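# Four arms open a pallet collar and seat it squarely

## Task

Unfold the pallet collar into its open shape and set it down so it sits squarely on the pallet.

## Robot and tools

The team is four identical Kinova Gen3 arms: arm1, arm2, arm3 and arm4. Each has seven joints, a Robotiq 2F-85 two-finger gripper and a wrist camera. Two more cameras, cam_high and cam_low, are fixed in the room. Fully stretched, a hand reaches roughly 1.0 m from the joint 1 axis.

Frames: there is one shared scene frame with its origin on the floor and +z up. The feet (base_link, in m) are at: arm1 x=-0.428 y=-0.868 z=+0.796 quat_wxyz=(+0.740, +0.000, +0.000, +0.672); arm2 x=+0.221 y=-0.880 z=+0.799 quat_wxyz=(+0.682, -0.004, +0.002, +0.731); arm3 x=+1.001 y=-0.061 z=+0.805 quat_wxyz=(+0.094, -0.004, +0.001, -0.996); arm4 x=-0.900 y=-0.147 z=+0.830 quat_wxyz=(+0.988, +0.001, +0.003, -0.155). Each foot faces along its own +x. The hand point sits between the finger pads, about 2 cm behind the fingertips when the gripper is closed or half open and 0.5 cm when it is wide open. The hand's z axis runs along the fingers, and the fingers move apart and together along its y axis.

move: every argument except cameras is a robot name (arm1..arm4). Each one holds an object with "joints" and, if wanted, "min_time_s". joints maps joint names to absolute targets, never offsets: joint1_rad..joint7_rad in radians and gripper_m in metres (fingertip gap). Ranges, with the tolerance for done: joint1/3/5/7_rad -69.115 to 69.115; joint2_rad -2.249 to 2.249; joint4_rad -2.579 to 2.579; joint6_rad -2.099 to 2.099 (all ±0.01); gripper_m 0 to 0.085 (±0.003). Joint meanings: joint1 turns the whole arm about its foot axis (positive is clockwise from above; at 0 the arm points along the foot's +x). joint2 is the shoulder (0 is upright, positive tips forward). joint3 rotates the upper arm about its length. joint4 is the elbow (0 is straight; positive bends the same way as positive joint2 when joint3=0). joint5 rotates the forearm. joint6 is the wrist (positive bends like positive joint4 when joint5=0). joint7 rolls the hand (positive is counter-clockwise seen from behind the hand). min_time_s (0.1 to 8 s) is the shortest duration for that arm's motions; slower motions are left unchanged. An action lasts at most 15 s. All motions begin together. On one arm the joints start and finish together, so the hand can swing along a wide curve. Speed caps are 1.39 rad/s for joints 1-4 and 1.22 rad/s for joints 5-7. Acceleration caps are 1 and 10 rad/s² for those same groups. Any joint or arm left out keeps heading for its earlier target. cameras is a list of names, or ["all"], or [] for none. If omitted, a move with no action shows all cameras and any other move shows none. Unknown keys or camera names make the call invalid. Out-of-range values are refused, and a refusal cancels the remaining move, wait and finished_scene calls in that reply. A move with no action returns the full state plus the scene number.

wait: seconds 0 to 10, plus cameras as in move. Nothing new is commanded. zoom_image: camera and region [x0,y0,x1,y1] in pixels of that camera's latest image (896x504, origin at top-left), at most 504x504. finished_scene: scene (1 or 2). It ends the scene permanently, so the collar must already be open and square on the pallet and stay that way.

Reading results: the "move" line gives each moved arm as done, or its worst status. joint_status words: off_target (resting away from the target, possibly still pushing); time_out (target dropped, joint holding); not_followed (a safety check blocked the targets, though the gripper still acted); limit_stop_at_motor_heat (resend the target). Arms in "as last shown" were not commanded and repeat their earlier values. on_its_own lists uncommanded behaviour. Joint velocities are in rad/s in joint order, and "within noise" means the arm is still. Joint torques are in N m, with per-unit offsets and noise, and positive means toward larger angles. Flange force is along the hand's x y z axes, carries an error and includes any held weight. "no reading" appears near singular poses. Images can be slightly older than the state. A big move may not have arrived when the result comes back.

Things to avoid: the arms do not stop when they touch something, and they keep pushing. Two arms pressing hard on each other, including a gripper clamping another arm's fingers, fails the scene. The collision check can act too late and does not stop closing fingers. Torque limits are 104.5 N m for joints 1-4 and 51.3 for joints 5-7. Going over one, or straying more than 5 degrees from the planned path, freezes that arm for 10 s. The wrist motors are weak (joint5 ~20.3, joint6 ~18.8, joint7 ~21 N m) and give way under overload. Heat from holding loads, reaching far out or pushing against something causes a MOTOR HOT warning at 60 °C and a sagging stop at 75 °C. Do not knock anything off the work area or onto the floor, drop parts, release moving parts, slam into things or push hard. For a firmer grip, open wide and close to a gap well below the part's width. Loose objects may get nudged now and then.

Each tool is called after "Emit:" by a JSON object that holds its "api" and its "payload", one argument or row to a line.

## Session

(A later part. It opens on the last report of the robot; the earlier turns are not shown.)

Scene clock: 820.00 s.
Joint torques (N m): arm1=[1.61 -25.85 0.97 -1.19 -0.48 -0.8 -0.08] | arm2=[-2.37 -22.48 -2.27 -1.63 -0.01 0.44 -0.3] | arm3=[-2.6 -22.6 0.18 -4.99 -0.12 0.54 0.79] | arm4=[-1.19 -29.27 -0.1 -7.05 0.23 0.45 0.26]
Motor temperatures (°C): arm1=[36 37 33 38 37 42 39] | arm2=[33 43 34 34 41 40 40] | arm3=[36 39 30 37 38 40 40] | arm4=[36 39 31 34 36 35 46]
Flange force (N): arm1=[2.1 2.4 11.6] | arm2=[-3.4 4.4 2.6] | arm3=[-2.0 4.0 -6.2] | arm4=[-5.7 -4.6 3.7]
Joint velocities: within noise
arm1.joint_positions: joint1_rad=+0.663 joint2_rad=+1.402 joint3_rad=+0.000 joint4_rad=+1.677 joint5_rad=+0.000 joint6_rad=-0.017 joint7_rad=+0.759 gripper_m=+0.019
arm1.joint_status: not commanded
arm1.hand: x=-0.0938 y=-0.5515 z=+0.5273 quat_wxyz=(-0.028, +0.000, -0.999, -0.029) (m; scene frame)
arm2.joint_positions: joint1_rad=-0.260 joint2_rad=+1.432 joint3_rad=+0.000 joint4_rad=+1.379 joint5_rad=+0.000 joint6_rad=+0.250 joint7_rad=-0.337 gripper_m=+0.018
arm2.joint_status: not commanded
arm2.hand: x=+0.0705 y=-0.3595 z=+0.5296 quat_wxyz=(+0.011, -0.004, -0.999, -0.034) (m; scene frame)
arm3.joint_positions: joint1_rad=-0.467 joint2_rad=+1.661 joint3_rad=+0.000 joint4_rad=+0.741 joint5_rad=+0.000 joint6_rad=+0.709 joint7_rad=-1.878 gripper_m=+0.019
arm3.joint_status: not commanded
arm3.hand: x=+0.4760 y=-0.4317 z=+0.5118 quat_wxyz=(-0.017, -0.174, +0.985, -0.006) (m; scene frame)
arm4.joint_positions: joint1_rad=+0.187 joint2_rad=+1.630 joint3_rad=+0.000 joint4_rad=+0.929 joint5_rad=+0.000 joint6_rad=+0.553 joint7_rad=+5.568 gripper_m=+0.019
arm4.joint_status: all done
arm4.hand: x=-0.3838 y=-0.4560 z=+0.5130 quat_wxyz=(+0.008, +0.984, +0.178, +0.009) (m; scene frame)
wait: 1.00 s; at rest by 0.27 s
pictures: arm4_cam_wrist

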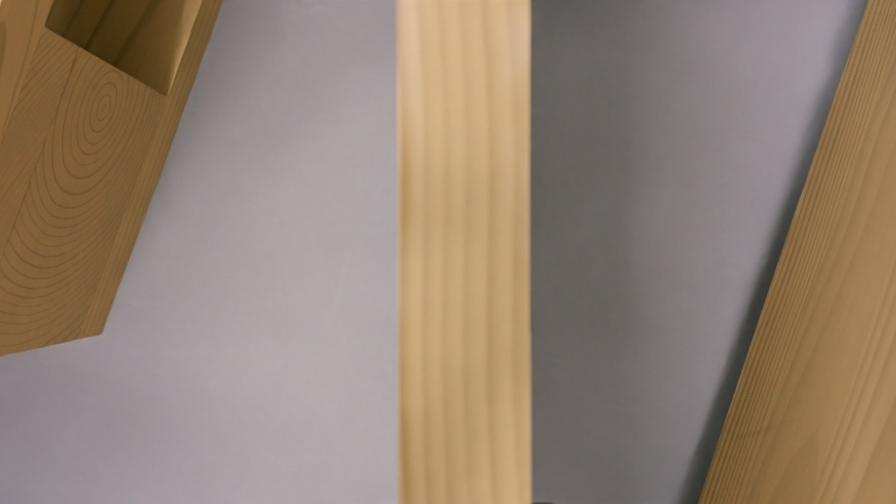

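Emit:
{"api": "move", "payload": {
  "arm1": {"joints":{"gripper_m":0.045},"min_time_s":2}
}}

Emit:
{"api": "wait", "payload": {
  "seconds": 0.7,
  "cameras": ["arm1_cam_wrist"]
}}

Scene clock: 831.63 s.
Joint torques (N m): arm1=[-0.08 -20.81 -0.67 -0.55 -0.09 -0.28 0.27] | arm2=[-2.12 -23.17 -1.93 -2.81 0.04 -0.16 -0.27] | arm3=[-2.53 -22.52 0.27 -5.15 -0.04 0.45 0.78] | arm4=[-0.02 -29.59 0.86 -8.92 0.46 -0.73 0.23]
Motor temperatures (°C): arm1=[36 37 33 38 37 42 39] | arm2=[33 43 34 34 41 40 40] | arm3=[36 39 30 36 38 40 40] | arm4=[36 40 31 34 36 35 46]
Flange force (N): arm1=[-0.5 0.8 1.1] | arm2=[-3.5 2.2 1.6] | arm3=[-2.9 4.2 -6.9] | arm4=[-7.5 -9.9 -0.4]
move: arm1 done
Joint velocities: within noise
arm1.joint_positions: joint1_rad=+0.663 joint2_rad=+1.402 joint3_rad=+0.000 joint4_rad=+1.677 joint5_rad=+0.000 joint6_rad=-0.017 joint7_rad=+0.759 gripper_m=+0.045
arm1.joint_status: all done
arm1.hand: x=-0.0938 y=-0.5515 z=+0.5273 quat_wxyz=(-0.028, +0.000, -0.999, -0.029) (m; scene frame)
arm2, arm3, arm4: as last shown
arm4.hand: x=-0.3839 y=-0.4560 z=+0.5130 quat_wxyz=(+0.008, +0.984, +0.178, +0.009) (m; scene frame)
pictures: none

Scene clock: 832.33 s.
Joint torques (N m): arm1=[-0.01 -20.71 -0.68 -0.51 -0.1 -0.25 0.28] | arm2=[-2.1 -23.19 -1.9 -2.9 0 -0.22 -0.3] | arm3=[-2.53 -22.49 0.26 -5.27 -0.01 0.49 0.77] | arm4=[0.07 -29.9 0.91 -9.21 0.48 -0.83 0.23]
Motor temperatures (°C): arm1=[36 37 33 38 37 42 39] | arm2=[33 43 34 34 41 40 40] | arm3=[36 39 30 36 38 40 40] | arm4=[36 40 31 34 36 35 46]
Flange force (N): arm1=[-0.4 0.9 0.9] | arm2=[-3.6 2.0 1.4] | arm3=[-3.9 4.5 -7.4] | arm4=[-7.8 -10.5 -0.4]
Joint velocities: within noise
arm1.joint_positions: joint1_rad=+0.663 joint2_rad=+1.402 joint3_rad=+0.000 joint4_rad=+1.677 joint5_rad=+0.000 joint6_rad=-0.017 joint7_rad=+0.759 gripper_m=+0.045
arm1.joint_status: all done
arm1.hand: x=-0.0939 y=-0.5515 z=+0.5273 quat_wxyz=(-0.028, +0.000, -0.999, -0.029) (m; scene frame)
arm2.joint_positions: joint1_rad=-0.260 joint2_rad=+1.432 joint3_rad=+0.000 joint4_rad=+1.379 joint5_rad=+0.000 joint6_rad=+0.250 joint7_rad=-0.337 gripper_m=+0.018
arm2.joint_status: not commanded
arm2.hand: x=+0.0705 y=-0.3595 z=+0.5296 quat_wxyz=(+0.011, -0.004, -0.999, -0.034) (m; scene frame)
arm3.joint_positions: joint1_rad=-0.467 joint2_rad=+1.661 joint3_rad=+0.000 joint4_rad=+0.741 joint5_rad=+0.000 joint6_rad=+0.709 joint7_rad=-1.878 gripper_m=+0.019
arm3.joint_status: not commanded
arm3.hand: x=+0.4760 y=-0.4317 z=+0.5118 quat_wxyz=(-0.017, -0.174, +0.985, -0.006) (m; scene frame)
arm4.joint_positions: joint1_rad=+0.187 joint2_rad=+1.630 joint3_rad=+0.000 joint4_rad=+0.929 joint5_rad=+0.000 joint6_rad=+0.553 joint7_rad=+5.568 gripper_m=+0.019
arm4.joint_status: not commanded
arm4.hand: x=-0.3838 y=-0.4560 z=+0.5130 quat_wxyz=(+0.008, +0.984, +0.178, +0.009) (m; scene frame)
wait: 0.70 s; at rest by 0.27 s
pictures: arm1_cam_wrist

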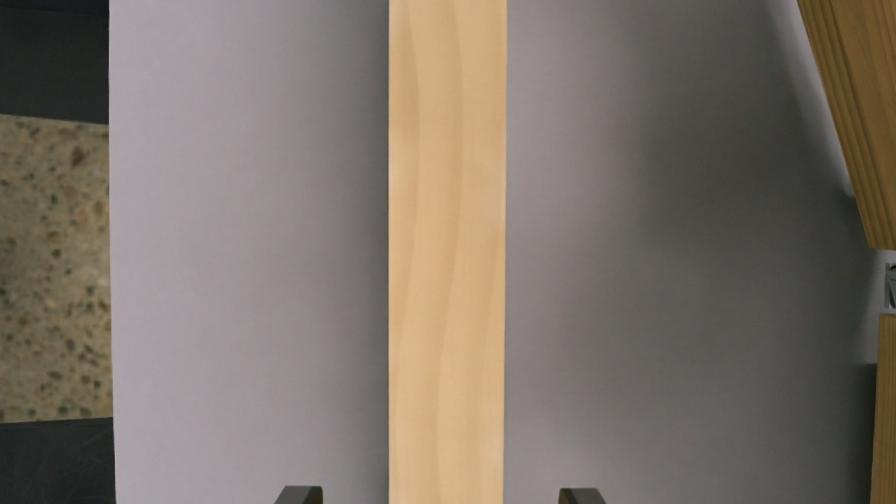

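Emit:
{"api": "move", "payload": {
  "arm1": {"joints":{"joint2_rad":1.3779,"joint4_rad":1.6941,"joint6_rad":-0.0104},"min_time_s":1.5}
}}

Emit:
{"api": "move", "payload": {
  "arm1": {"joints":{"joint2_rad":1.2032,"joint4_rad":1.804,"joint6_rad":0.0544},"min_time_s":2.5},
  "cameras": ["arm1_cam_wrist"]
}}

Emit:
{"api": "move", "payload": {
  "arm1": {"joints":{"joint2_rad":1.1121,"joint4_rad":2.3752,"joint6_rad":-0.3757},"min_time_s":3}
}}

Emit:
{"api": "move", "payload": {
  "arm1": {"joints":{"joint1_rad":-0.1914,"joint2_rad":1.144,"joint4_rad":2.4432,"joint6_rad":-0.4756,"joint7_rad":1.4757,"gripper_m":0.05},"min_time_s":3.5},
  "cameras": ["arm1_cam_wrist","cam_high","cam_low"]
}}

Scene clock: 835.17 s.
Joint torques (N m): arm1=[-0.09 -20.75 -0.73 -0.65 -0.07 -0.33 0.25] | arm2=[-2.12 -23.21 -1.96 -2.94 0.01 -0.24 -0.3] | arm3=[-2.51 -22.53 0.32 -5.21 -0.06 0.44 0.76] | arm4=[0.07 -29.94 0.95 -9.22 0.48 -0.86 0.24]
Motor temperatures (°C): arm1=[36 37 33 38 37 42 39] | arm2=[33 43 34 34 41 40 40] | arm3=[36 39 30 36 38 40 40] | arm4=[36 40 31 34 36 35 46]
Flange force (N): arm1=[-0.5 0.8 0.9] | arm2=[-3.6 2.0 1.3] | arm3=[-3.2 4.3 -7.1] | arm4=[-7.7 -10.5 -0.4]
move: arm1 done
Joint velocities: within noise
arm1.joint_positions: joint1_rad=+0.663 joint2_rad=+1.378 joint3_rad=+0.000 joint4_rad=+1.694 joint5_rad=+0.000 joint6_rad=-0.010 joint7_rad=+0.759 gripper_m=+0.045
arm1.joint_status: all done
arm1.hand: x=-0.0937 y=-0.5514 z=+0.5372 quat_wxyz=(-0.028, +0.000, -0.999, -0.029) (m; scene frame)
arm2, arm3, arm4: as last shown
pictures: none

Scene clock: 837.97 s.
Joint torques (N m): arm1=[-0.05 -20.42 -0.61 -1.19 -0.06 -0.34 0.23] | arm2=[-2.17 -23.21 -1.96 -2.9 -0.02 -0.22 -0.31] | arm3=[-2.49 -22.52 0.32 -5.21 -0.04 0.48 0.77] | arm4=[0.08 -29.95 0.87 -9.18 0.5 -0.87 0.2]
Motor temperatures (°C): arm1=[36 37 33 38 37 42 39] | arm2=[33 43 34 34 41 40 40] | arm3=[36 39 30 36 38 40 40] | arm4=[36 40 31 34 36 35 46]
Flange force (N): arm1=[-0.5 1.1 0.9] | arm2=[-3.7 2.1 1.4] | arm3=[-3.5 4.3 -7.1] | arm4=[-7.6 -10.2 -0.2]
move: arm1 done
Joint velocities: within noise
arm1.joint_positions: joint1_rad=+0.663 joint2_rad=+1.203 joint3_rad=+0.000 joint4_rad=+1.804 joint5_rad=+0.000 joint6_rad=+0.054 joint7_rad=+0.759 gripper_m=+0.045
arm1.joint_status: all done
arm1.hand: x=-0.0938 y=-0.5514 z=+0.6098 quat_wxyz=(-0.028, +0.000, -0.999, -0.029) (m; scene frame)
arm2, arm3, arm4: as last shown
pictures: arm1_cam_wrist

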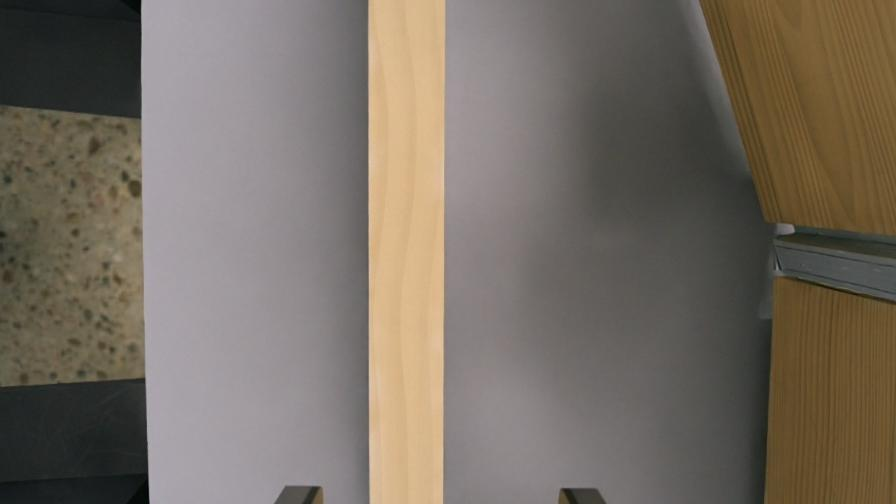

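Scene clock: 841.30 s.
Joint torques (N m): arm1=[0.01 -15.21 -0.73 3.07 -0.07 -0.16 0.26] | arm2=[-2.12 -23.22 -1.96 -2.85 0.03 -0.21 -0.29] | arm3=[-2.47 -22.54 0.28 -5.25 -0.04 0.43 0.8] | arm4=[0.09 -29.93 0.9 -9.17 0.49 -0.86 0.24]
Motor temperatures (°C): arm1=[35 37 33 38 37 42 39] | arm2=[33 43 34 34 41 40 40] | arm3=[36 39 30 36 38 40 40] | arm4=[36 41 31 34 36 35 46]
Flange force (N): arm1=[-0.8 0.0 0.5] | arm2=[-3.5 2.2 1.6] | arm3=[-3.4 4.2 -7.2] | arm4=[-7.5 -10.3 -0.2]
move: arm1 done
Joint velocities: within noise
arm1.joint_positions: joint1_rad=+0.663 joint2_rad=+1.112 joint3_rad=+0.000 joint4_rad=+2.375 joint5_rad=+0.000 joint6_rad=-0.376 joint7_rad=+0.759 gripper_m=+0.045
arm1.joint_status: all done
arm1.hand: x=-0.2174 y=-0.6816 z=+0.6598 quat_wxyz=(-0.011, +0.000, -1.000, -0.011) (m; scene frame)
arm2, arm3, arm4: as last shown
pictures: none

Scene clock: 845.13 s.
Joint torques (N m): arm1=[-0.1 -14.67 -0.62 3.91 -0.08 -0.08 0.23] | arm2=[-2.06 -23.26 -1.94 -2.88 -0.01 -0.21 -0.29] | arm3=[-2.44 -22.53 0.27 -5.23 0 0.45 0.79] | arm4=[0.08 -29.92 0.93 -9.2 0.5 -0.85 0.23]
Motor temperatures (°C): arm1=[35 36 33 38 37 42 39] | arm2=[33 43 34 34 41 40 40] | arm3=[36 39 30 36 38 40 40] | arm4=[36 41 31 34 36 35 46]
Flange force (N): arm1=[-0.3 -1.2 0.7] | arm2=[-3.5 2.1 1.6] | arm3=[-3.5 4.1 -7.1] | arm4=[-7.7 -10.4 -0.3]
move: arm1 done
Joint velocities: within noise
arm1.joint_positions: joint1_rad=-0.191 joint2_rad=+1.144 joint3_rad=+0.000 joint4_rad=+2.443 joint5_rad=+0.000 joint6_rad=-0.476 joint7_rad=+1.476 gripper_m=+0.050
arm1.joint_status: all done
arm1.hand: x=-0.4278 y=-0.6096 z=+0.6597 quat_wxyz=(-0.010, +0.707, -0.707, -0.011) (m; scene frame)
arm2, arm3, arm4: as last shown
pictures: arm1_cam_wrist, cam_high, cam_low

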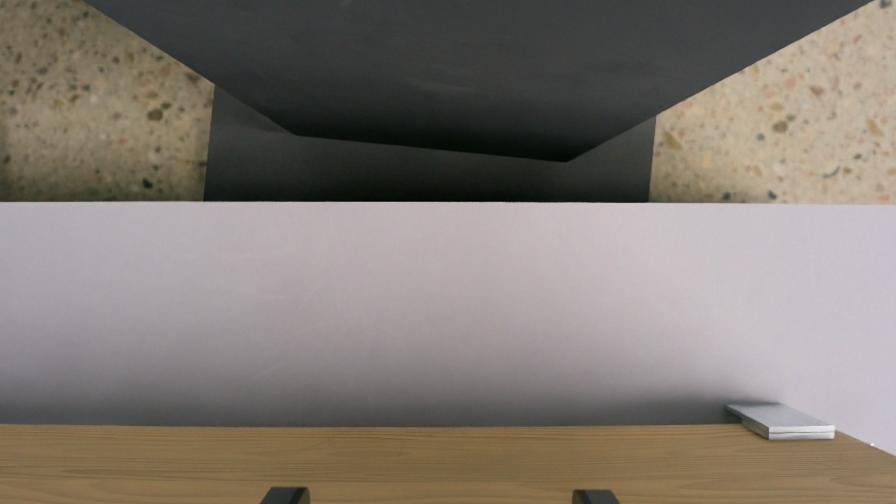

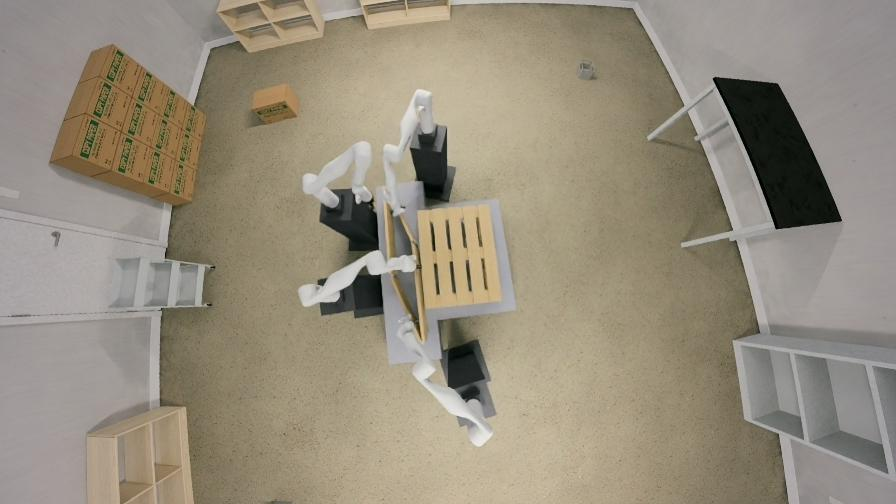

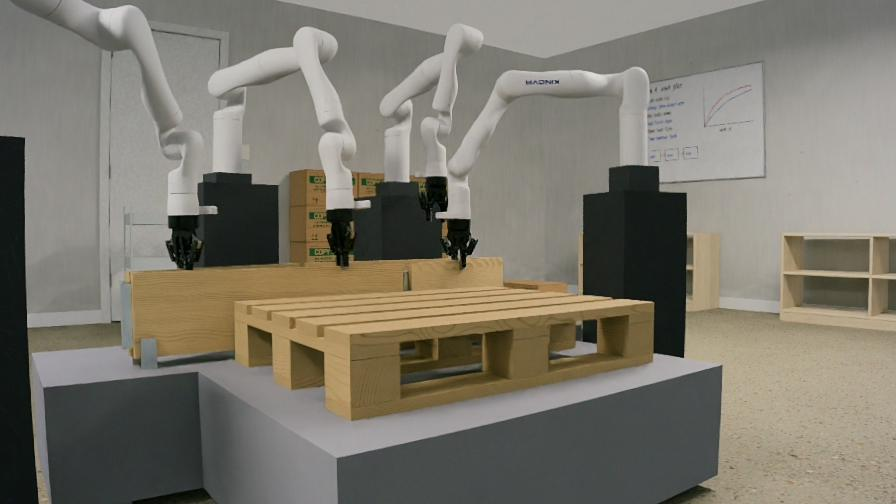

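Emit:
{"api": "move", "payload": {
  "arm1": {"joints":{"joint1_rad":-0.5366,"joint2_rad":1.2384,"joint4_rad":2.1236,"joint6_rad":-0.2504,"joint7_rad":-0.4403},"min_time_s":4}
}}

Emit:
{"api": "wait", "payload": {
  "seconds": 0.7,
  "cameras": ["arm1_cam_wrist","arm4_cam_wrist"]
}}

Scene clock: 850.77 s.
Joint torques (N m): arm1=[-0.04 -17.47 -0.64 1.9 -0.07 -0.25 0.27] | arm2=[-2.15 -23.25 -1.97 -2.9 0.02 -0.21 -0.29] | arm3=[-2.48 -22.53 0.32 -5.24 0 0.45 0.77] | arm4=[0.05 -29.93 0.94 -9.18 0.49 -0.86 0.23]
Motor temperatures (°C): arm1=[35 36 33 38 37 42 39] | arm2=[33 43 34 34 41 40 40] | arm3=[36 39 30 36 38 40 40] | arm4=[36 41 31 34 36 35 46]
Flange force (N): arm1=[0.0 0.6 0.9] | arm2=[-3.6 2.1 1.5] | arm3=[-3.5 4.3 -7.2] | arm4=[-7.7 -10.3 -0.3]
move: arm1 done
Joint velocities: within noise
arm1.joint_positions: joint1_rad=-0.537 joint2_rad=+1.238 joint3_rad=+0.000 joint4_rad=+2.124 joint5_rad=+0.000 joint6_rad=-0.250 joint7_rad=-0.440 gripper_m=+0.050
arm1.joint_status: all done
arm1.hand: x=-0.5498 y=-0.5509 z=+0.5997 quat_wxyz=(+0.006, +0.000, -1.000, -0.014) (m; scene frame)
arm2, arm3, arm4: as last shown
pictures: none

Scene clock: 851.47 s.
Joint torques (N m): arm1=[-0.02 -17.49 -0.74 1.93 -0.12 -0.27 0.26] | arm2=[-2.11 -23.25 -1.94 -2.9 0.01 -0.21 -0.3] | arm3=[-2.49 -22.39 0.37 -5.16 -0.04 0.45 0.78] | arm4=[0.08 -29.9 0.91 -9.21 0.5 -0.86 0.22]
Motor temperatures (°C): arm1=[35 36 33 38 37 42 39] | arm2=[33 43 34 34 41 40 40] | arm3=[36 39 30 36 38 40 40] | arm4=[36 41 31 34 36 35 46]
Flange force (N): arm1=[0.0 0.7 0.9] | arm2=[-3.6 2.0 1.5] | arm3=[-3.3 4.2 -7.3] | arm4=[-7.8 -10.5 -0.4]
Joint velocities: within noise
arm1.joint_positions: joint1_rad=-0.537 joint2_rad=+1.238 joint3_rad=+0.000 joint4_rad=+2.124 joint5_rad=+0.000 joint6_rad=-0.250 joint7_rad=-0.440 gripper_m=+0.050
arm1.joint_status: all done
arm1.hand: x=-0.5498 y=-0.5509 z=+0.5997 quat_wxyz=(+0.006, +0.000, -1.000, -0.014) (m; scene frame)
arm2.joint_positions: joint1_rad=-0.260 joint2_rad=+1.432 joint3_rad=+0.000 joint4_rad=+1.379 joint5_rad=+0.000 joint6_rad=+0.250 joint7_rad=-0.337 gripper_m=+0.018
arm2.joint_status: not commanded
arm2.hand: x=+0.0705 y=-0.3595 z=+0.5296 quat_wxyz=(+0.011, -0.004, -0.999, -0.034) (m; scene frame)
arm3.joint_positions: joint1_rad=-0.467 joint2_rad=+1.661 joint3_rad=+0.000 joint4_rad=+0.741 joint5_rad=+0.000 joint6_rad=+0.709 joint7_rad=-1.878 gripper_m=+0.019
arm3.joint_status: not commanded
arm3.hand: x=+0.4760 y=-0.4317 z=+0.5118 quat_wxyz=(-0.017, -0.174, +0.985, -0.006) (m; scene frame)
arm4.joint_positions: joint1_rad=+0.187 joint2_rad=+1.630 joint3_rad=+0.000 joint4_rad=+0.929 joint5_rad=+0.000 joint6_rad=+0.553 joint7_rad=+5.568 gripper_m=+0.019
arm4.joint_status: not commanded
arm4.hand: x=-0.3838 y=-0.4560 z=+0.5130 quat_wxyz=(+0.008, +0.984, +0.178, +0.009) (m; scene frame)
wait: 0.70 s; at rest by 0.27 s
pictures: arm1_cam_wrist, arm4_cam_wrist

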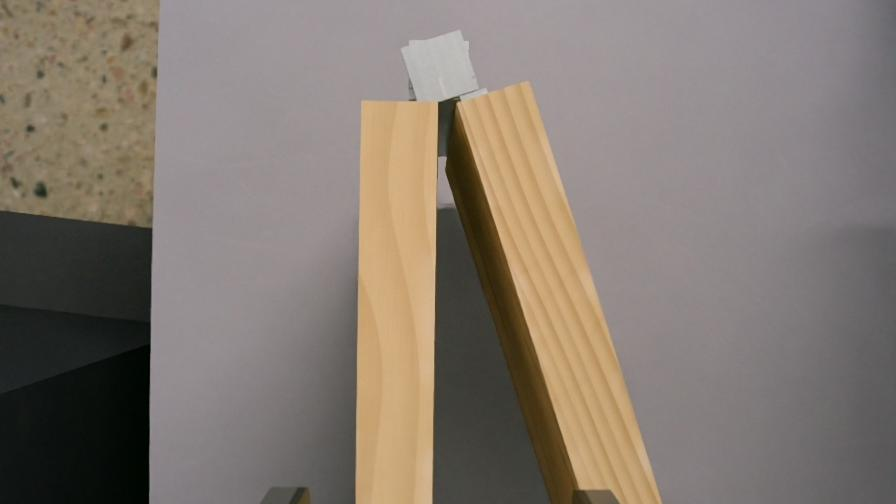

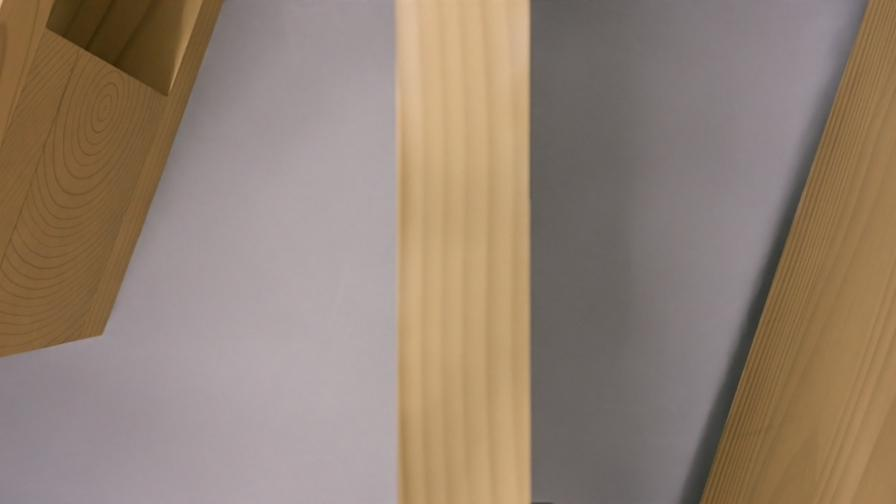

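Emit:
{"api": "move", "payload": {
  "arm1": {"joints":{"joint1_rad":-0.4858,"joint2_rad":1.3654,"joint4_rad":2.0763,"joint6_rad":-0.3302,"joint7_rad":-0.402,"gripper_m":0.038},"min_time_s":3}
}}

Emit:
{"api": "wait", "payload": {
  "seconds": 0.7,
  "cameras": ["arm1_cam_wrist"]
}}

Scene clock: 861.20 s.
Joint torques (N m): arm1=[-0.02 -17.41 -0.72 2.65 -0.07 -0.19 0.29] | arm2=[-2.13 -23.21 -1.94 -2.89 -0.01 -0.24 -0.29] | arm3=[-2.5 -22.5 0.3 -5.21 -0.04 0.49 0.8] | arm4=[0.11 -29.9 0.91 -9.22 0.48 -0.87 0.21]
Motor temperatures (°C): arm1=[35 36 32 38 37 42 39] | arm2=[33 43 34 34 41 40 40] | arm3=[36 40 30 36 38 40 40] | arm4=[36 41 31 34 36 35 46]
Flange force (N): arm1=[-0.2 0.6 0.9] | arm2=[-3.6 2.2 1.5] | arm3=[-3.5 4.3 -7.2] | arm4=[-7.7 -10.5 -0.5]
move: arm1 done
Joint velocities: within noise
arm1.joint_positions: joint1_rad=-0.486 joint2_rad=+1.365 joint3_rad=+0.000 joint4_rad=+2.076 joint5_rad=+0.000 joint6_rad=-0.330 joint7_rad=-0.402 gripper_m=+0.038
arm1.joint_status: all done
arm1.hand: x=-0.5298 y=-0.5544 z=+0.5547 quat_wxyz=(+0.006, -0.006, -1.000, -0.014) (m; scene frame)
arm2, arm3, arm4: as last shown
pictures: none

Scene clock: 861.90 s.
Joint torques (N m): arm1=[-0.02 -17.35 -0.67 2.66 -0.06 -0.19 0.25] | arm2=[-2.1 -23.24 -1.96 -2.94 -0.01 -0.22 -0.32] | arm3=[-2.46 -22.54 0.31 -5.16 -0.02 0.46 0.81] | arm4=[0.1 -29.94 0.93 -9.24 0.49 -0.86 0.2]
Motor temperatures (°C): arm1=[35 36 32 38 37 42 39] | arm2=[33 43 34 34 41 40 40] | arm3=[36 40 30 36 38 40 40] | arm4=[36 41 31 34 36 35 46]
Flange force (N): arm1=[-0.2 0.6 0.8] | arm2=[-3.6 1.9 1.4] | arm3=[-3.0 4.0 -6.9] | arm4=[-7.8 -10.5 -0.4]
Joint velocities: within noise
arm1.joint_positions: joint1_rad=-0.486 joint2_rad=+1.365 joint3_rad=+0.000 joint4_rad=+2.076 joint5_rad=+0.000 joint6_rad=-0.330 joint7_rad=-0.402 gripper_m=+0.038
arm1.joint_status: all done
arm1.hand: x=-0.5298 y=-0.5544 z=+0.5547 quat_wxyz=(+0.006, -0.006, -1.000, -0.014) (m; scene frame)
arm2.joint_positions: joint1_rad=-0.260 joint2_rad=+1.432 joint3_rad=+0.000 joint4_rad=+1.379 joint5_rad=+0.000 joint6_rad=+0.250 joint7_rad=-0.337 gripper_m=+0.018
arm2.joint_status: not commanded
arm2.hand: x=+0.0705 y=-0.3595 z=+0.5296 quat_wxyz=(+0.011, -0.004, -0.999, -0.034) (m; scene frame)
arm3.joint_positions: joint1_rad=-0.467 joint2_rad=+1.661 joint3_rad=+0.000 joint4_rad=+0.741 joint5_rad=+0.000 joint6_rad=+0.709 joint7_rad=-1.878 gripper_m=+0.019
arm3.joint_status: not commanded
arm3.hand: x=+0.4760 y=-0.4317 z=+0.5118 quat_wxyz=(-0.017, -0.174, +0.985, -0.006) (m; scene frame)
arm4.joint_positions: joint1_rad=+0.187 joint2_rad=+1.630 joint3_rad=+0.000 joint4_rad=+0.929 joint5_rad=+0.000 joint6_rad=+0.553 joint7_rad=+5.568 gripper_m=+0.019
arm4.joint_status: not commanded
arm4.hand: x=-0.3838 y=-0.4560 z=+0.5130 quat_wxyz=(+0.008, +0.984, +0.178, +0.009) (m; scene frame)
wait: 0.70 s; at rest by 0.27 s
pictures: arm1_cam_wrist

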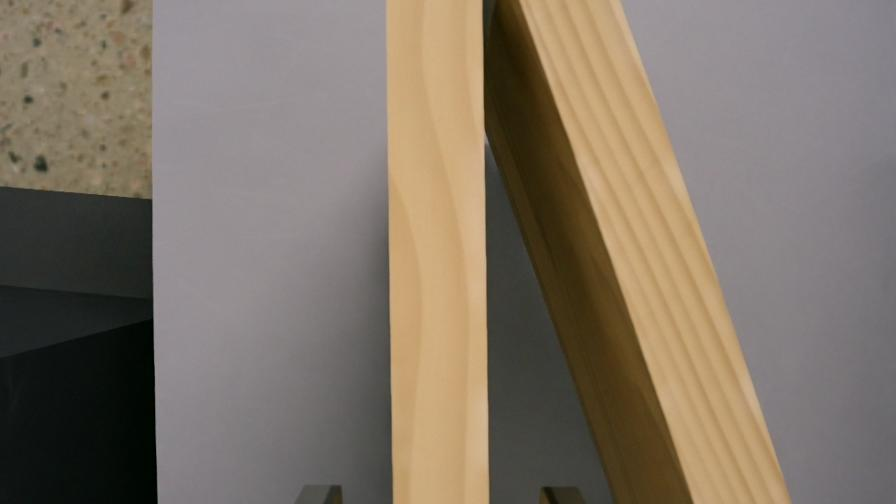

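Emit:
{"api": "move", "payload": {
  "arm1": {"joints":{"joint2_rad":1.4742,"joint4_rad":1.9906,"joint6_rad":-0.3532,"joint7_rad":-0.395},"min_time_s":3}
}}

Emit:
{"api": "wait", "payload": {
  "seconds": 0.7,
  "cameras": ["arm1_cam_wrist"]
}}

Scene clock: 869.07 s.
Joint torques (N m): arm1=[-0.14 -17.49 -0.7 2.92 -0.06 -0.2 0.25] | arm2=[-2.13 -23.24 -2.01 -2.86 0.02 -0.21 -0.3] | arm3=[-2.43 -22.52 0.24 -5.19 -0.07 0.46 0.78] | arm4=[0.08 -29.9 0.93 -9.22 0.48 -0.86 0.2]
Motor temperatures (°C): arm1=[35 36 32 38 37 42 39] | arm2=[33 43 34 34 41 40 40] | arm3=[36 40 30 36 38 40 40] | arm4=[36 41 31 34 36 35 46]
Flange force (N): arm1=[-0.5 1.0 1.1] | arm2=[-3.6 2.2 1.6] | arm3=[-3.2 4.1 -7.0] | arm4=[-7.8 -10.5 -0.4]
move: arm1 time_out
Joint velocities: within noise
arm1.joint_positions: joint1_rad=-0.486 joint2_rad=+1.454 joint3_rad=+0.000 joint4_rad=+2.006 joint5_rad=+0.000 joint6_rad=-0.349 joint7_rad=-0.396 gripper_m=+0.038
arm1.joint_status: joint2_rad time_out (moved +0.089 of +0.109); joint4_rad time_out (moved -0.070 of -0.086); the others done
arm1.hand: x=-0.5299 y=-0.5541 z=+0.5195 quat_wxyz=(+0.006, -0.004, -1.000, -0.014) (m; scene frame)
arm2, arm3: as last shown
arm4.joint_positions: joint1_rad=+0.187 joint2_rad=+1.630 joint3_rad=+0.000 joint4_rad=+0.929 joint5_rad=+0.000 joint6_rad=+0.553 joint7_rad=+5.568 gripper_m=+0.019
arm4.joint_status: not commanded
arm4.hand: x=-0.3838 y=-0.4560 z=+0.5130 quat_wxyz=(+0.008, +0.984, +0.178, +0.009) (m; scene frame)
pictures: none
joint command not followed: on one or more control steps a check withheld the commanded joint targets of the arm1 arm, and it was not sent them on those steps.
cause: the commanded joint targets, or the way to them, would bring a part of the robot too close to another arm (the arm4 arm, at the place that arm is still heading or pushing toward).

not run: a stop came earlier in this reply.

Emit:
{"api": "wait", "payload": {
  "seconds": 0.5,
  "cameras": ["arm1_cam_wrist"]
}}

Scene clock: 871.77 s.
Joint torques (N m): arm1=[-0.02 -17.46 -0.7 2.77 -0.09 -0.17 0.25] | arm2=[-2.09 -23.23 -1.92 -2.89 -0.01 -0.2 -0.3] | arm3=[-2.49 -22.59 0.27 -5.19 -0.02 0.49 0.79] | arm4=[0.07 -29.9 0.97 -9.21 0.48 -0.87 0.21]
Motor temperatures (°C): arm1=[35 36 32 38 37 42 39] | arm2=[33 44 34 34 41 40 40] | arm3=[36 40 30 36 38 40 40] | arm4=[36 41 31 34 36 35 46]
Flange force (N): arm1=[-0.4 0.5 0.7] | arm2=[-3.6 2.0 1.5] | arm3=[-3.2 4.2 -6.9] | arm4=[-7.8 -10.4 -0.4]
Joint velocities: within noise
arm1.joint_positions: joint1_rad=-0.486 joint2_rad=+1.454 joint3_rad=+0.000 joint4_rad=+2.006 joint5_rad=+0.000 joint6_rad=-0.349 joint7_rad=-0.396 gripper_m=+0.038
arm1.joint_status: joint2_rad time_out (moved +0.089 of +0.109); joint4_rad time_out (moved -0.070 of -0.086); the others done
arm1.hand: x=-0.5299 y=-0.5541 z=+0.5195 quat_wxyz=(+0.006, -0.004, -1.000, -0.014) (m; scene frame)
arm2.joint_positions: joint1_rad=-0.260 joint2_rad=+1.432 joint3_rad=+0.000 joint4_rad=+1.379 joint5_rad=+0.000 joint6_rad=+0.250 joint7_rad=-0.337 gripper_m=+0.018
arm2.joint_status: not commanded
arm2.hand: x=+0.0705 y=-0.3595 z=+0.5296 quat_wxyz=(+0.011, -0.004, -0.999, -0.034) (m; scene frame)
arm3.joint_positions: joint1_rad=-0.467 joint2_rad=+1.661 joint3_rad=+0.000 joint4_rad=+0.741 joint5_rad=+0.000 joint6_rad=+0.709 joint7_rad=-1.878 gripper_m=+0.019
arm3.joint_status: not commanded
arm3.hand: x=+0.4760 y=-0.4317 z=+0.5118 quat_wxyz=(-0.017, -0.174, +0.985, -0.006) (m; scene frame)
arm4.joint_positions: joint1_rad=+0.187 joint2_rad=+1.630 joint3_rad=+0.000 joint4_rad=+0.929 joint5_rad=+0.000 joint6_rad=+0.553 joint7_rad=+5.568 gripper_m=+0.019
arm4.joint_status: not commanded
arm4.hand: x=-0.3838 y=-0.4560 z=+0.5130 quat_wxyz=(+0.008, +0.984, +0.178, +0.009) (m; scene frame)
wait: 0.50 s; at rest from the start
pictures: arm1_cam_wrist

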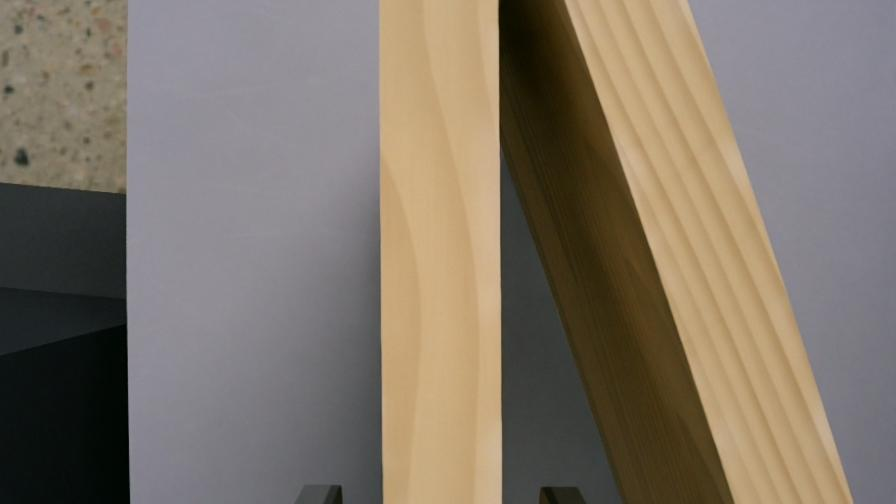

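Emit:
{"api": "move", "payload": {
  "arm1": {"joints":{"gripper_m":0.013},"min_time_s":2}
}}

Emit:
{"api": "wait", "payload": {
  "seconds": 0.7
}}

Scene clock: 872.80 s.
Joint torques (N m): arm1=[-0.41 -16.16 -2.03 2.28 -0.17 -0.21 -0.04] | arm2=[-2.11 -23.19 -1.87 -2.88 0.02 -0.22 -0.27] | arm3=[-2.2 -22.4 0.48 -5.09 0.05 0.49 0.78] | arm4=[0.26 -30.4 1.11 -9.27 0.52 -0.82 0.26]
Motor temperatures (°C): arm1=[35 36 32 38 37 42 39] | arm2=[33 44 34 34 41 40 40] | arm3=[36 40 30 36 38 40 40] | arm4=[36 41 31 34 36 35 46]
Flange force (N): arm1=[-2.4 1.3 -3.6] | arm2=[-3.6 2.1 1.4] | arm3=[-3.1 3.7 -7.0] | arm4=[-7.3 -10.5 0.6]
move: arm1 off_target
Joint velocities: within noise
arm1.joint_positions: joint1_rad=-0.486 joint2_rad=+1.454 joint3_rad=+0.000 joint4_rad=+2.006 joint5_rad=+0.000 joint6_rad=-0.349 joint7_rad=-0.396 gripper_m=+0.019
arm1.joint_status: gripper_m off_target (ended at +0.019, target +0.013)
arm1.hand: x=-0.5299 y=-0.5541 z=+0.5195 quat_wxyz=(+0.006, -0.004, -1.000, -0.014) (m; scene frame)
arm2, arm3, arm4: as last shown
pictures: none

Scene clock: 873.50 s.
Joint torques (N m): arm1=[-0.23 -15.19 -1.89 2.55 -0.22 -0.01 -0.06] | arm2=[-2.1 -23.16 -1.89 -2.89 0.05 -0.2 -0.3] | arm3=[-2.22 -22.49 0.55 -5.11 0.04 0.49 0.75] | arm4=[0.25 -30.39 1.09 -9.27 0.55 -0.79 0.22]
Motor temperatures (°C): arm1=[35 36 32 38 37 42 39] | arm2=[33 44 34 34 41 40 40] | arm3=[36 40 30 36 38 40 40] | arm4=[36 41 31 34 36 35 46]
Flange force (N): arm1=[-1.7 2.0 -5.3] | arm2=[-3.6 2.0 1.3] | arm3=[-3.0 3.8 -6.9] | arm4=[-7.4 -10.5 0.6]
Joint velocities: within noise
arm1.joint_positions: joint1_rad=-0.486 joint2_rad=+1.454 joint3_rad=+0.000 joint4_rad=+2.006 joint5_rad=+0.000 joint6_rad=-0.349 joint7_rad=-0.396 gripper_m=+0.019
arm1.joint_status: gripper_m off_target (ended at +0.019, target +0.013)
arm1.hand: x=-0.5299 y=-0.5541 z=+0.5195 quat_wxyz=(+0.006, -0.004, -1.000, -0.014) (m; scene frame)
arm2.joint_positions: joint1_rad=-0.260 joint2_rad=+1.432 joint3_rad=+0.000 joint4_rad=+1.379 joint5_rad=+0.000 joint6_rad=+0.250 joint7_rad=-0.337 gripper_m=+0.018
arm2.joint_status: not commanded
arm2.hand: x=+0.0705 y=-0.3595 z=+0.5296 quat_wxyz=(+0.011, -0.004, -0.999, -0.034) (m; scene frame)
arm3.joint_positions: joint1_rad=-0.467 joint2_rad=+1.661 joint3_rad=+0.000 joint4_rad=+0.741 joint5_rad=+0.000 joint6_rad=+0.709 joint7_rad=-1.878 gripper_m=+0.019
arm3.joint_status: not commanded
arm3.hand: x=+0.4760 y=-0.4317 z=+0.5118 quat_wxyz=(-0.017, -0.174, +0.985, -0.006) (m; scene frame)
arm4.joint_positions: joint1_rad=+0.187 joint2_rad=+1.630 joint3_rad=+0.000 joint4_rad=+0.929 joint5_rad=+0.000 joint6_rad=+0.553 joint7_rad=+5.568 gripper_m=+0.019
arm4.joint_status: not commanded
arm4.hand: x=-0.3838 y=-0.4560 z=+0.5130 quat_wxyz=(+0.008, +0.984, +0.178, +0.009) (m; scene frame)
wait: 0.70 s; at rest by 0.27 s
pictures: none

Emit:
{"api": "move", "payload": {
  "arm2": {"joints":{"gripper_m":0.04},"min_time_s":2}
}}

Emit:
{"api": "wait", "payload": {
  "seconds": 0.7,
  "cameras": ["arm2_cam_wrist"]
}}

Scene clock: 878.97 s.
Joint torques (N m): arm1=[-0.29 -15.08 -1.88 2.48 -0.18 -0.03 -0.09] | arm2=[0.22 -24.28 0.59 -3.62 0.37 -0.16 -0.27] | arm3=[-2.85 -23.26 0.3 -5.41 0.1 0.47 0.77] | arm4=[1.23 -29.6 2 -9.41 0.84 -1.09 0.25]
Motor temperatures (°C): arm1=[35 35 32 38 37 42 39] | arm2=[33 44 34 34 41 40 40] | arm3=[36 40 30 36 38 40 40] | arm4=[36 41 31 34 36 35 46]
Flange force (N): arm1=[-1.7 2.0 -5.7] | arm2=[-0.1 -1.6 2.4] | arm3=[-2.9 4.7 -5.7] | arm4=[-6.6 -12.2 -1.7]
move: arm2 done
Joint velocities: within noise
arm1, arm3, arm4: as last shown
arm2.joint_positions: joint1_rad=-0.260 joint2_rad=+1.432 joint3_rad=+0.000 joint4_rad=+1.379 joint5_rad=+0.000 joint6_rad=+0.250 joint7_rad=-0.337 gripper_m=+0.040
arm2.joint_status: all done
arm2.hand: x=+0.0705 y=-0.3595 z=+0.5296 quat_wxyz=(+0.011, -0.004, -0.999, -0.034) (m; scene frame)
pictures: none

Scene clock: 879.67 s.
Joint torques (N m): arm1=[-0.26 -15.03 -1.85 2.41 -0.18 -0.02 -0.03] | arm2=[0.21 -24.23 0.6 -3.61 0.38 -0.14 -0.27] | arm3=[-2.87 -23.25 0.29 -5.36 0.11 0.46 0.77] | arm4=[1.27 -29.58 1.99 -9.44 0.84 -1.1 0.25]
Motor temperatures (°C): arm1=[35 35 32 38 37 42 39] | arm2=[33 44 34 34 41 40 40] | arm3=[36 40 30 36 38 40 40] | arm4=[36 41 31 34 36 35 46]
Flange force (N): arm1=[-1.7 1.8 -6.0] | arm2=[-0.1 -1.7 2.3] | arm3=[-2.5 4.6 -5.6] | arm4=[-6.7 -12.4 -1.8]
Joint velocities: within noise
arm1.joint_positions: joint1_rad=-0.486 joint2_rad=+1.454 joint3_rad=+0.000 joint4_rad=+2.006 joint5_rad=+0.000 joint6_rad=-0.349 joint7_rad=-0.396 gripper_m=+0.019
arm1.joint_status: not commanded
arm1.hand: x=-0.5299 y=-0.5541 z=+0.5195 quat_wxyz=(+0.006, -0.004, -1.000, -0.014) (m; scene frame)
arm2.joint_positions: joint1_rad=-0.260 joint2_rad=+1.432 joint3_rad=+0.000 joint4_rad=+1.379 joint5_rad=+0.000 joint6_rad=+0.250 joint7_rad=-0.337 gripper_m=+0.040
arm2.joint_status: all done
arm2.hand: x=+0.0705 y=-0.3595 z=+0.5296 quat_wxyz=(+0.011, -0.004, -0.999, -0.034) (m; scene frame)
arm3.joint_positions: joint1_rad=-0.467 joint2_rad=+1.661 joint3_rad=+0.000 joint4_rad=+0.741 joint5_rad=+0.000 joint6_rad=+0.709 joint7_rad=-1.878 gripper_m=+0.019
arm3.joint_status: not commanded
arm3.hand: x=+0.4760 y=-0.4317 z=+0.5118 quat_wxyz=(-0.017, -0.174, +0.985, -0.006) (m; scene frame)
arm4.joint_positions: joint1_rad=+0.187 joint2_rad=+1.630 joint3_rad=+0.000 joint4_rad=+0.929 joint5_rad=+0.000 joint6_rad=+0.553 joint7_rad=+5.568 gripper_m=+0.019
arm4.joint_status: not commanded
arm4.hand: x=-0.3838 y=-0.4560 z=+0.5130 quat_wxyz=(+0.008, +0.984, +0.178, +0.009) (m; scene frame)
wait: 0.70 s; at rest by 0.27 s
pictures: arm2_cam_wrist

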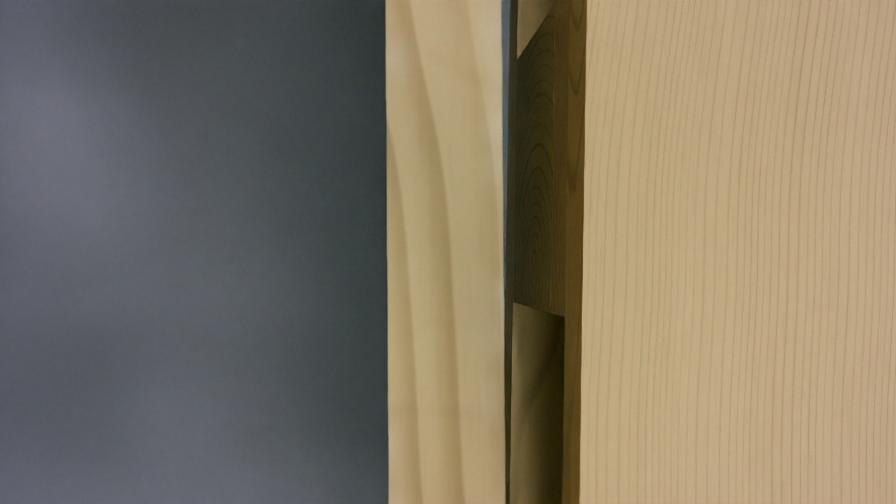

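Emit:
{"api": "move", "payload": {
  "arm2": {"joints":{"joint2_rad":1.4058,"joint4_rad":1.3981,"joint6_rad":0.2577},"min_time_s":1.5}
}}

Emit:
{"api": "move", "payload": {
  "arm2": {"joints":{"joint2_rad":1.2521,"joint4_rad":1.4985,"joint6_rad":0.311},"min_time_s":2.5}
}}

Emit:
{"api": "move", "payload": {
  "arm2": {"joints":{"joint1_rad":-0.5202,"joint2_rad":1.2231,"joint4_rad":1.9835,"joint6_rad":-0.095,"joint7_rad":-0.5975},"min_time_s":4}
}}

Emit:
{"api": "wait", "payload": {
  "seconds": 0.7,
  "cameras": ["arm2_cam_wrist","cam_high","cam_low"]
}}

Scene clock: 882.17 s.
Joint torques (N m): arm1=[-0.24 -15.09 -1.85 2.56 -0.21 0.05 -0.08] | arm2=[0.22 -24.21 0.55 -3.7 0.35 -0.18 -0.27] | arm3=[-2.93 -23.25 0.29 -5.39 0.04 0.45 0.75] | arm4=[1.22 -29.58 2.03 -9.43 0.85 -1.09 0.24]
Motor temperatures (°C): arm1=[35 35 32 38 37 42 39] | arm2=[33 44 34 34 41 40 40] | arm3=[36 40 30 36 38 40 40] | arm4=[36 41 31 34 36 35 46]
Flange force (N): arm1=[-1.7 1.9 -5.5] | arm2=[-0.1 -1.6 2.3] | arm3=[-2.7 4.8 -5.7] | arm4=[-6.8 -12.3 -1.8]
move: arm2 done
Joint velocities: within noise
arm1, arm3, arm4: as last shown
arm2.joint_positions: joint1_rad=-0.260 joint2_rad=+1.406 joint3_rad=+0.000 joint4_rad=+1.398 joint5_rad=+0.000 joint6_rad=+0.258 joint7_rad=-0.337 gripper_m=+0.040
arm2.joint_status: all done
arm2.hand: x=+0.0703 y=-0.3589 z=+0.5414 quat_wxyz=(+0.011, -0.004, -0.999, -0.034) (m; scene frame)
pictures: none

Scene clock: 884.97 s.
Joint torques (N m): arm1=[-0.26 -15.09 -1.85 2.42 -0.19 0.07 -0.05] | arm2=[0.25 -23.98 0.55 -4.2 0.35 -0.22 -0.24] | arm3=[-2.82 -23.16 0.38 -5.41 0.12 0.45 0.77] | arm4=[1.26 -29.56 2.01 -9.44 0.86 -1.06 0.27]
Motor temperatures (°C): arm1=[35 35 32 38 37 42 39] | arm2=[33 44 34 34 41 40 40] | arm3=[36 40 30 36 38 40 40] | arm4=[36 41 31 34 36 35 46]
Flange force (N): arm1=[-1.8 1.5 -5.8] | arm2=[0.0 -1.5 2.5] | arm3=[-3.1 4.7 -6.0] | arm4=[-6.8 -12.6 -1.9]
move: arm2 done
Joint velocities: within noise
arm1, arm3, arm4: as last shown
arm2.joint_positions: joint1_rad=-0.260 joint2_rad=+1.252 joint3_rad=+0.000 joint4_rad=+1.498 joint5_rad=+0.000 joint6_rad=+0.311 joint7_rad=-0.337 gripper_m=+0.040
arm2.joint_status: all done
arm2.hand: x=+0.0699 y=-0.3582 z=+0.6101 quat_wxyz=(+0.011, -0.004, -0.999, -0.034) (m; scene frame)
pictures: none

Scene clock: 889.27 s.
Joint torques (N m): arm1=[-0.24 -15.1 -1.84 2.54 -0.21 -0.02 -0.07] | arm2=[0.15 -19.39 0.5 0.08 0.37 -0.01 -0.27] | arm3=[-2.84 -23.27 0.43 -5.44 0.08 0.46 0.72] | arm4=[1.23 -29.57 2.01 -9.44 0.86 -1.09 0.25]
Motor temperatures (°C): arm1=[35 35 32 38 37 42 39] | arm2=[33 44 34 34 41 40 40] | arm3=[36 40 30 36 38 40 40] | arm4=[36 41 31 34 36 35 46]
Flange force (N): arm1=[-1.6 2.1 -5.6] | arm2=[-0.4 -2.2 2.5] | arm3=[-3.0 4.8 -5.8] | arm4=[-6.8 -12.5 -1.9]
move: arm2 done
Joint velocities: within noise
arm1, arm3, arm4: as last shown
arm2.joint_positions: joint1_rad=-0.520 joint2_rad=+1.223 joint3_rad=+0.000 joint4_rad=+1.983 joint5_rad=+0.000 joint6_rad=-0.095 joint7_rad=-0.597 gripper_m=+0.040
arm2.joint_status: all done
arm2.hand: x=+0.0291 y=-0.5479 z=+0.5991 quat_wxyz=(+0.006, -0.004, -1.000, -0.008) (m; scene frame)
pictures: none

Scene clock: 889.97 s.
Joint torques (N m): arm1=[-0.26 -14.99 -1.87 2.51 -0.21 0.02 -0.06] | arm2=[0.19 -19.41 0.52 0.09 0.34 0.03 -0.26] | arm3=[-2.82 -23.29 0.39 -5.45 0.06 0.43 0.79] | arm4=[1.24 -29.61 2 -9.45 0.84 -1.1 0.24]
Motor temperatures (°C): arm1=[35 35 32 38 37 42 39] | arm2=[33 44 34 34 41 40 40] | arm3=[36 40 30 36 38 40 40] | arm4=[36 41 31 34 36 35 46]
Flange force (N): arm1=[-1.7 2.0 -5.9] | arm2=[-0.4 -2.3 2.7] | arm3=[-3.0 4.7 -5.8] | arm4=[-6.8 -12.4 -1.7]
Joint velocities: within noise
arm1.joint_positions: joint1_rad=-0.486 joint2_rad=+1.454 joint3_rad=+0.000 joint4_rad=+2.006 joint5_rad=+0.000 joint6_rad=-0.349 joint7_rad=-0.396 gripper_m=+0.019
arm1.joint_status: not commanded
arm1.hand: x=-0.5299 y=-0.5541 z=+0.5195 quat_wxyz=(+0.006, -0.004, -1.000, -0.014) (m; scene frame)
arm2.joint_positions: joint1_rad=-0.520 joint2_rad=+1.223 joint3_rad=+0.000 joint4_rad=+1.983 joint5_rad=+0.000 joint6_rad=-0.095 joint7_rad=-0.597 gripper_m=+0.040
arm2.joint_status: all done
arm2.hand: x=+0.0291 y=-0.5479 z=+0.5991 quat_wxyz=(+0.006, -0.004, -1.000, -0.008) (m; scene frame)
arm3.joint_positions: joint1_rad=-0.467 joint2_rad=+1.661 joint3_rad=+0.000 joint4_rad=+0.741 joint5_rad=+0.000 joint6_rad=+0.709 joint7_rad=-1.878 gripper_m=+0.019
arm3.joint_status: not commanded
arm3.hand: x=+0.4760 y=-0.4317 z=+0.5118 quat_wxyz=(-0.017, -0.174, +0.985, -0.006) (m; scene frame)
arm4.joint_positions: joint1_rad=+0.187 joint2_rad=+1.630 joint3_rad=+0.000 joint4_rad=+0.929 joint5_rad=+0.000 joint6_rad=+0.553 joint7_rad=+5.568 gripper_m=+0.019
arm4.joint_status: not commanded
arm4.hand: x=-0.3838 y=-0.4560 z=+0.5130 quat_wxyz=(+0.008, +0.984, +0.178, +0.009) (m; scene frame)
wait: 0.70 s; at rest by 0.27 s
pictures: arm2_cam_wrist, cam_high, cam_low

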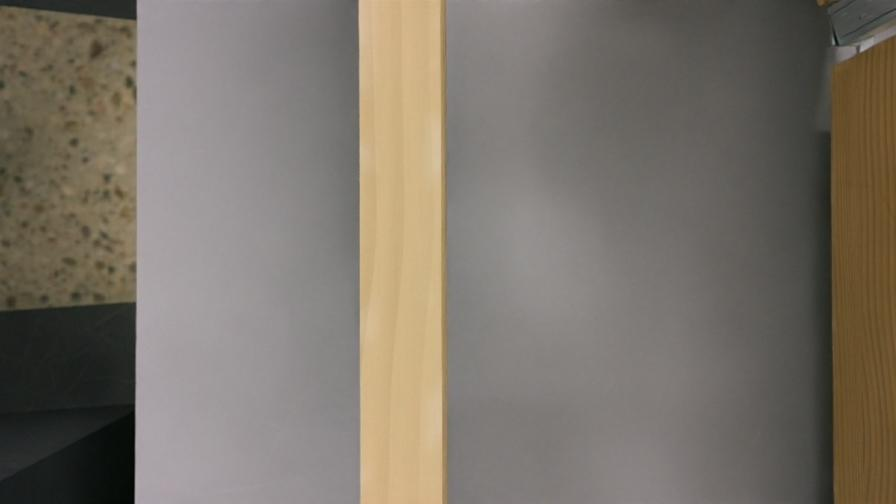

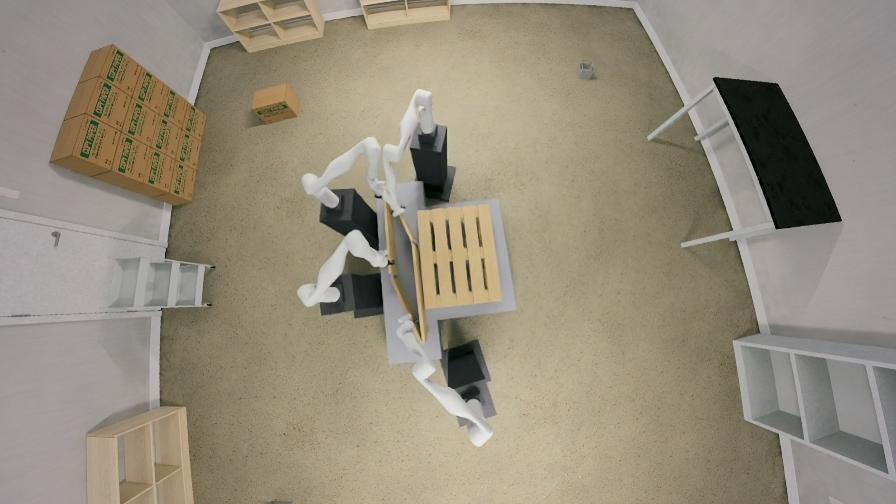

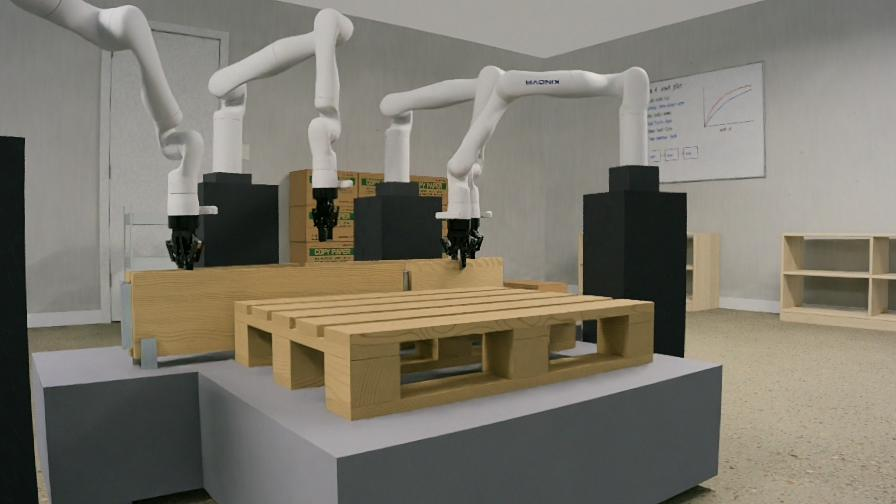

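Emit:
{"api": "move", "payload": {
  "arm2": {"joints":{"joint1_rad":-0.5264,"joint2_rad":1.3396,"joint4_rad":1.9239,"joint6_rad":-0.1519,"joint7_rad":-0.6037},"min_time_s":2.5}
}}

Emit:
{"api": "wait", "payload": {
  "seconds": 0.7,
  "cameras": ["arm2_cam_wrist"]
}}

Scene clock: 894.30 s.
Joint torques (N m): arm1=[-0.24 -15.1 -1.85 2.52 -0.19 0 -0.05] | arm2=[0.18 -19.59 0.53 0.65 0.36 -0.02 -0.25] | arm3=[-2.95 -23.26 0.4 -5.47 0.09 0.51 0.81] | arm4=[1.24 -29.58 2.03 -9.45 0.82 -1.07 0.23]
Motor temperatures (°C): arm1=[35 35 32 38 37 42 39] | arm2=[33 44 34 34 41 40 40] | arm3=[36 40 30 36 38 40 40] | arm4=[36 41 31 34 36 35 46]
Flange force (N): arm1=[-1.6 2.0 -5.6] | arm2=[-0.3 -2.1 2.5] | arm3=[-3.5 5.0 -6.0] | arm4=[-6.9 -12.5 -1.8]
move: arm2 done
Joint velocities: within noise
arm1, arm3, arm4: as last shown
arm2.joint_positions: joint1_rad=-0.526 joint2_rad=+1.340 joint3_rad=+0.000 joint4_rad=+1.924 joint5_rad=+0.000 joint6_rad=-0.152 joint7_rad=-0.604 gripper_m=+0.040
arm2.joint_status: all done
arm2.hand: x=+0.0294 y=-0.5527 z=+0.5539 quat_wxyz=(+0.006, -0.004, -1.000, -0.008) (m; scene frame)
pictures: none

Scene clock: 895.00 s.
Joint torques (N m): arm1=[-0.34 -14.99 -1.86 2.45 -0.2 0 -0.05] | arm2=[0.16 -19.59 0.56 0.65 0.36 -0.02 -0.24] | arm3=[-2.86 -23.23 0.37 -5.46 0.11 0.5 0.72] | arm4=[1.25 -29.6 2.01 -9.42 0.85 -1.09 0.26]
Motor temperatures (°C): arm1=[35 35 32 38 37 42 39] | arm2=[33 44 34 34 41 40 40] | arm3=[36 40 30 36 38 40 40] | arm4=[36 41 31 34 36 35 46]
Flange force (N): arm1=[-1.9 1.9 -6.0] | arm2=[-0.3 -2.1 2.5] | arm3=[-3.4 4.9 -6.0] | arm4=[-6.7 -12.4 -1.7]
Joint velocities: within noise
arm1.joint_positions: joint1_rad=-0.486 joint2_rad=+1.454 joint3_rad=+0.000 joint4_rad=+2.006 joint5_rad=+0.000 joint6_rad=-0.349 joint7_rad=-0.396 gripper_m=+0.019
arm1.joint_status: not commanded
arm1.hand: x=-0.5299 y=-0.5541 z=+0.5195 quat_wxyz=(+0.006, -0.004, -1.000, -0.014) (m; scene frame)
arm2.joint_positions: joint1_rad=-0.526 joint2_rad=+1.340 joint3_rad=+0.000 joint4_rad=+1.924 joint5_rad=+0.000 joint6_rad=-0.152 joint7_rad=-0.604 gripper_m=+0.040
arm2.joint_status: all done
arm2.hand: x=+0.0294 y=-0.5527 z=+0.5539 quat_wxyz=(+0.006, -0.004, -1.000, -0.008) (m; scene frame)
arm3.joint_positions: joint1_rad=-0.467 joint2_rad=+1.661 joint3_rad=+0.000 joint4_rad=+0.741 joint5_rad=+0.000 joint6_rad=+0.709 joint7_rad=-1.878 gripper_m=+0.019
arm3.joint_status: not commanded
arm3.hand: x=+0.4760 y=-0.4317 z=+0.5118 quat_wxyz=(-0.017, -0.174, +0.985, -0.006) (m; scene frame)
arm4.joint_positions: joint1_rad=+0.187 joint2_rad=+1.630 joint3_rad=+0.000 joint4_rad=+0.929 joint5_rad=+0.000 joint6_rad=+0.553 joint7_rad=+5.568 gripper_m=+0.019
arm4.joint_status: not commanded
arm4.hand: x=-0.3838 y=-0.4560 z=+0.5130 quat_wxyz=(+0.008, +0.984, +0.178, +0.009) (m; scene frame)
wait: 0.70 s; at rest by 0.27 s
pictures: arm2_cam_wrist

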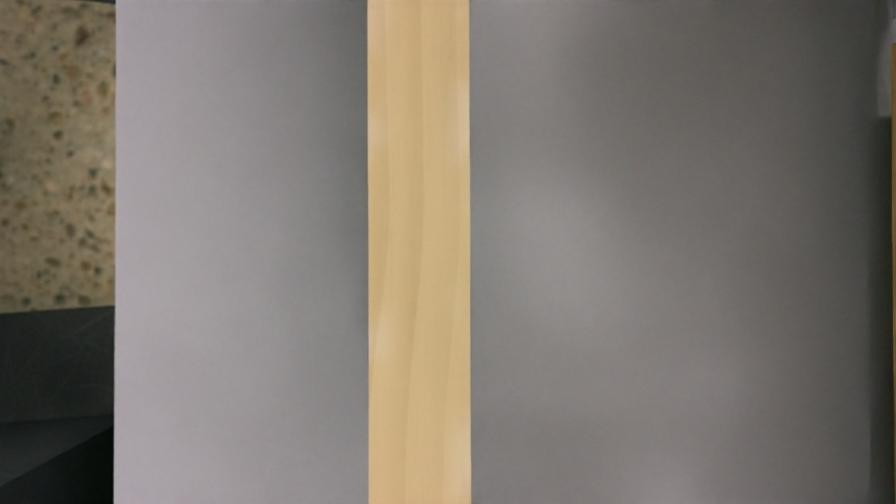

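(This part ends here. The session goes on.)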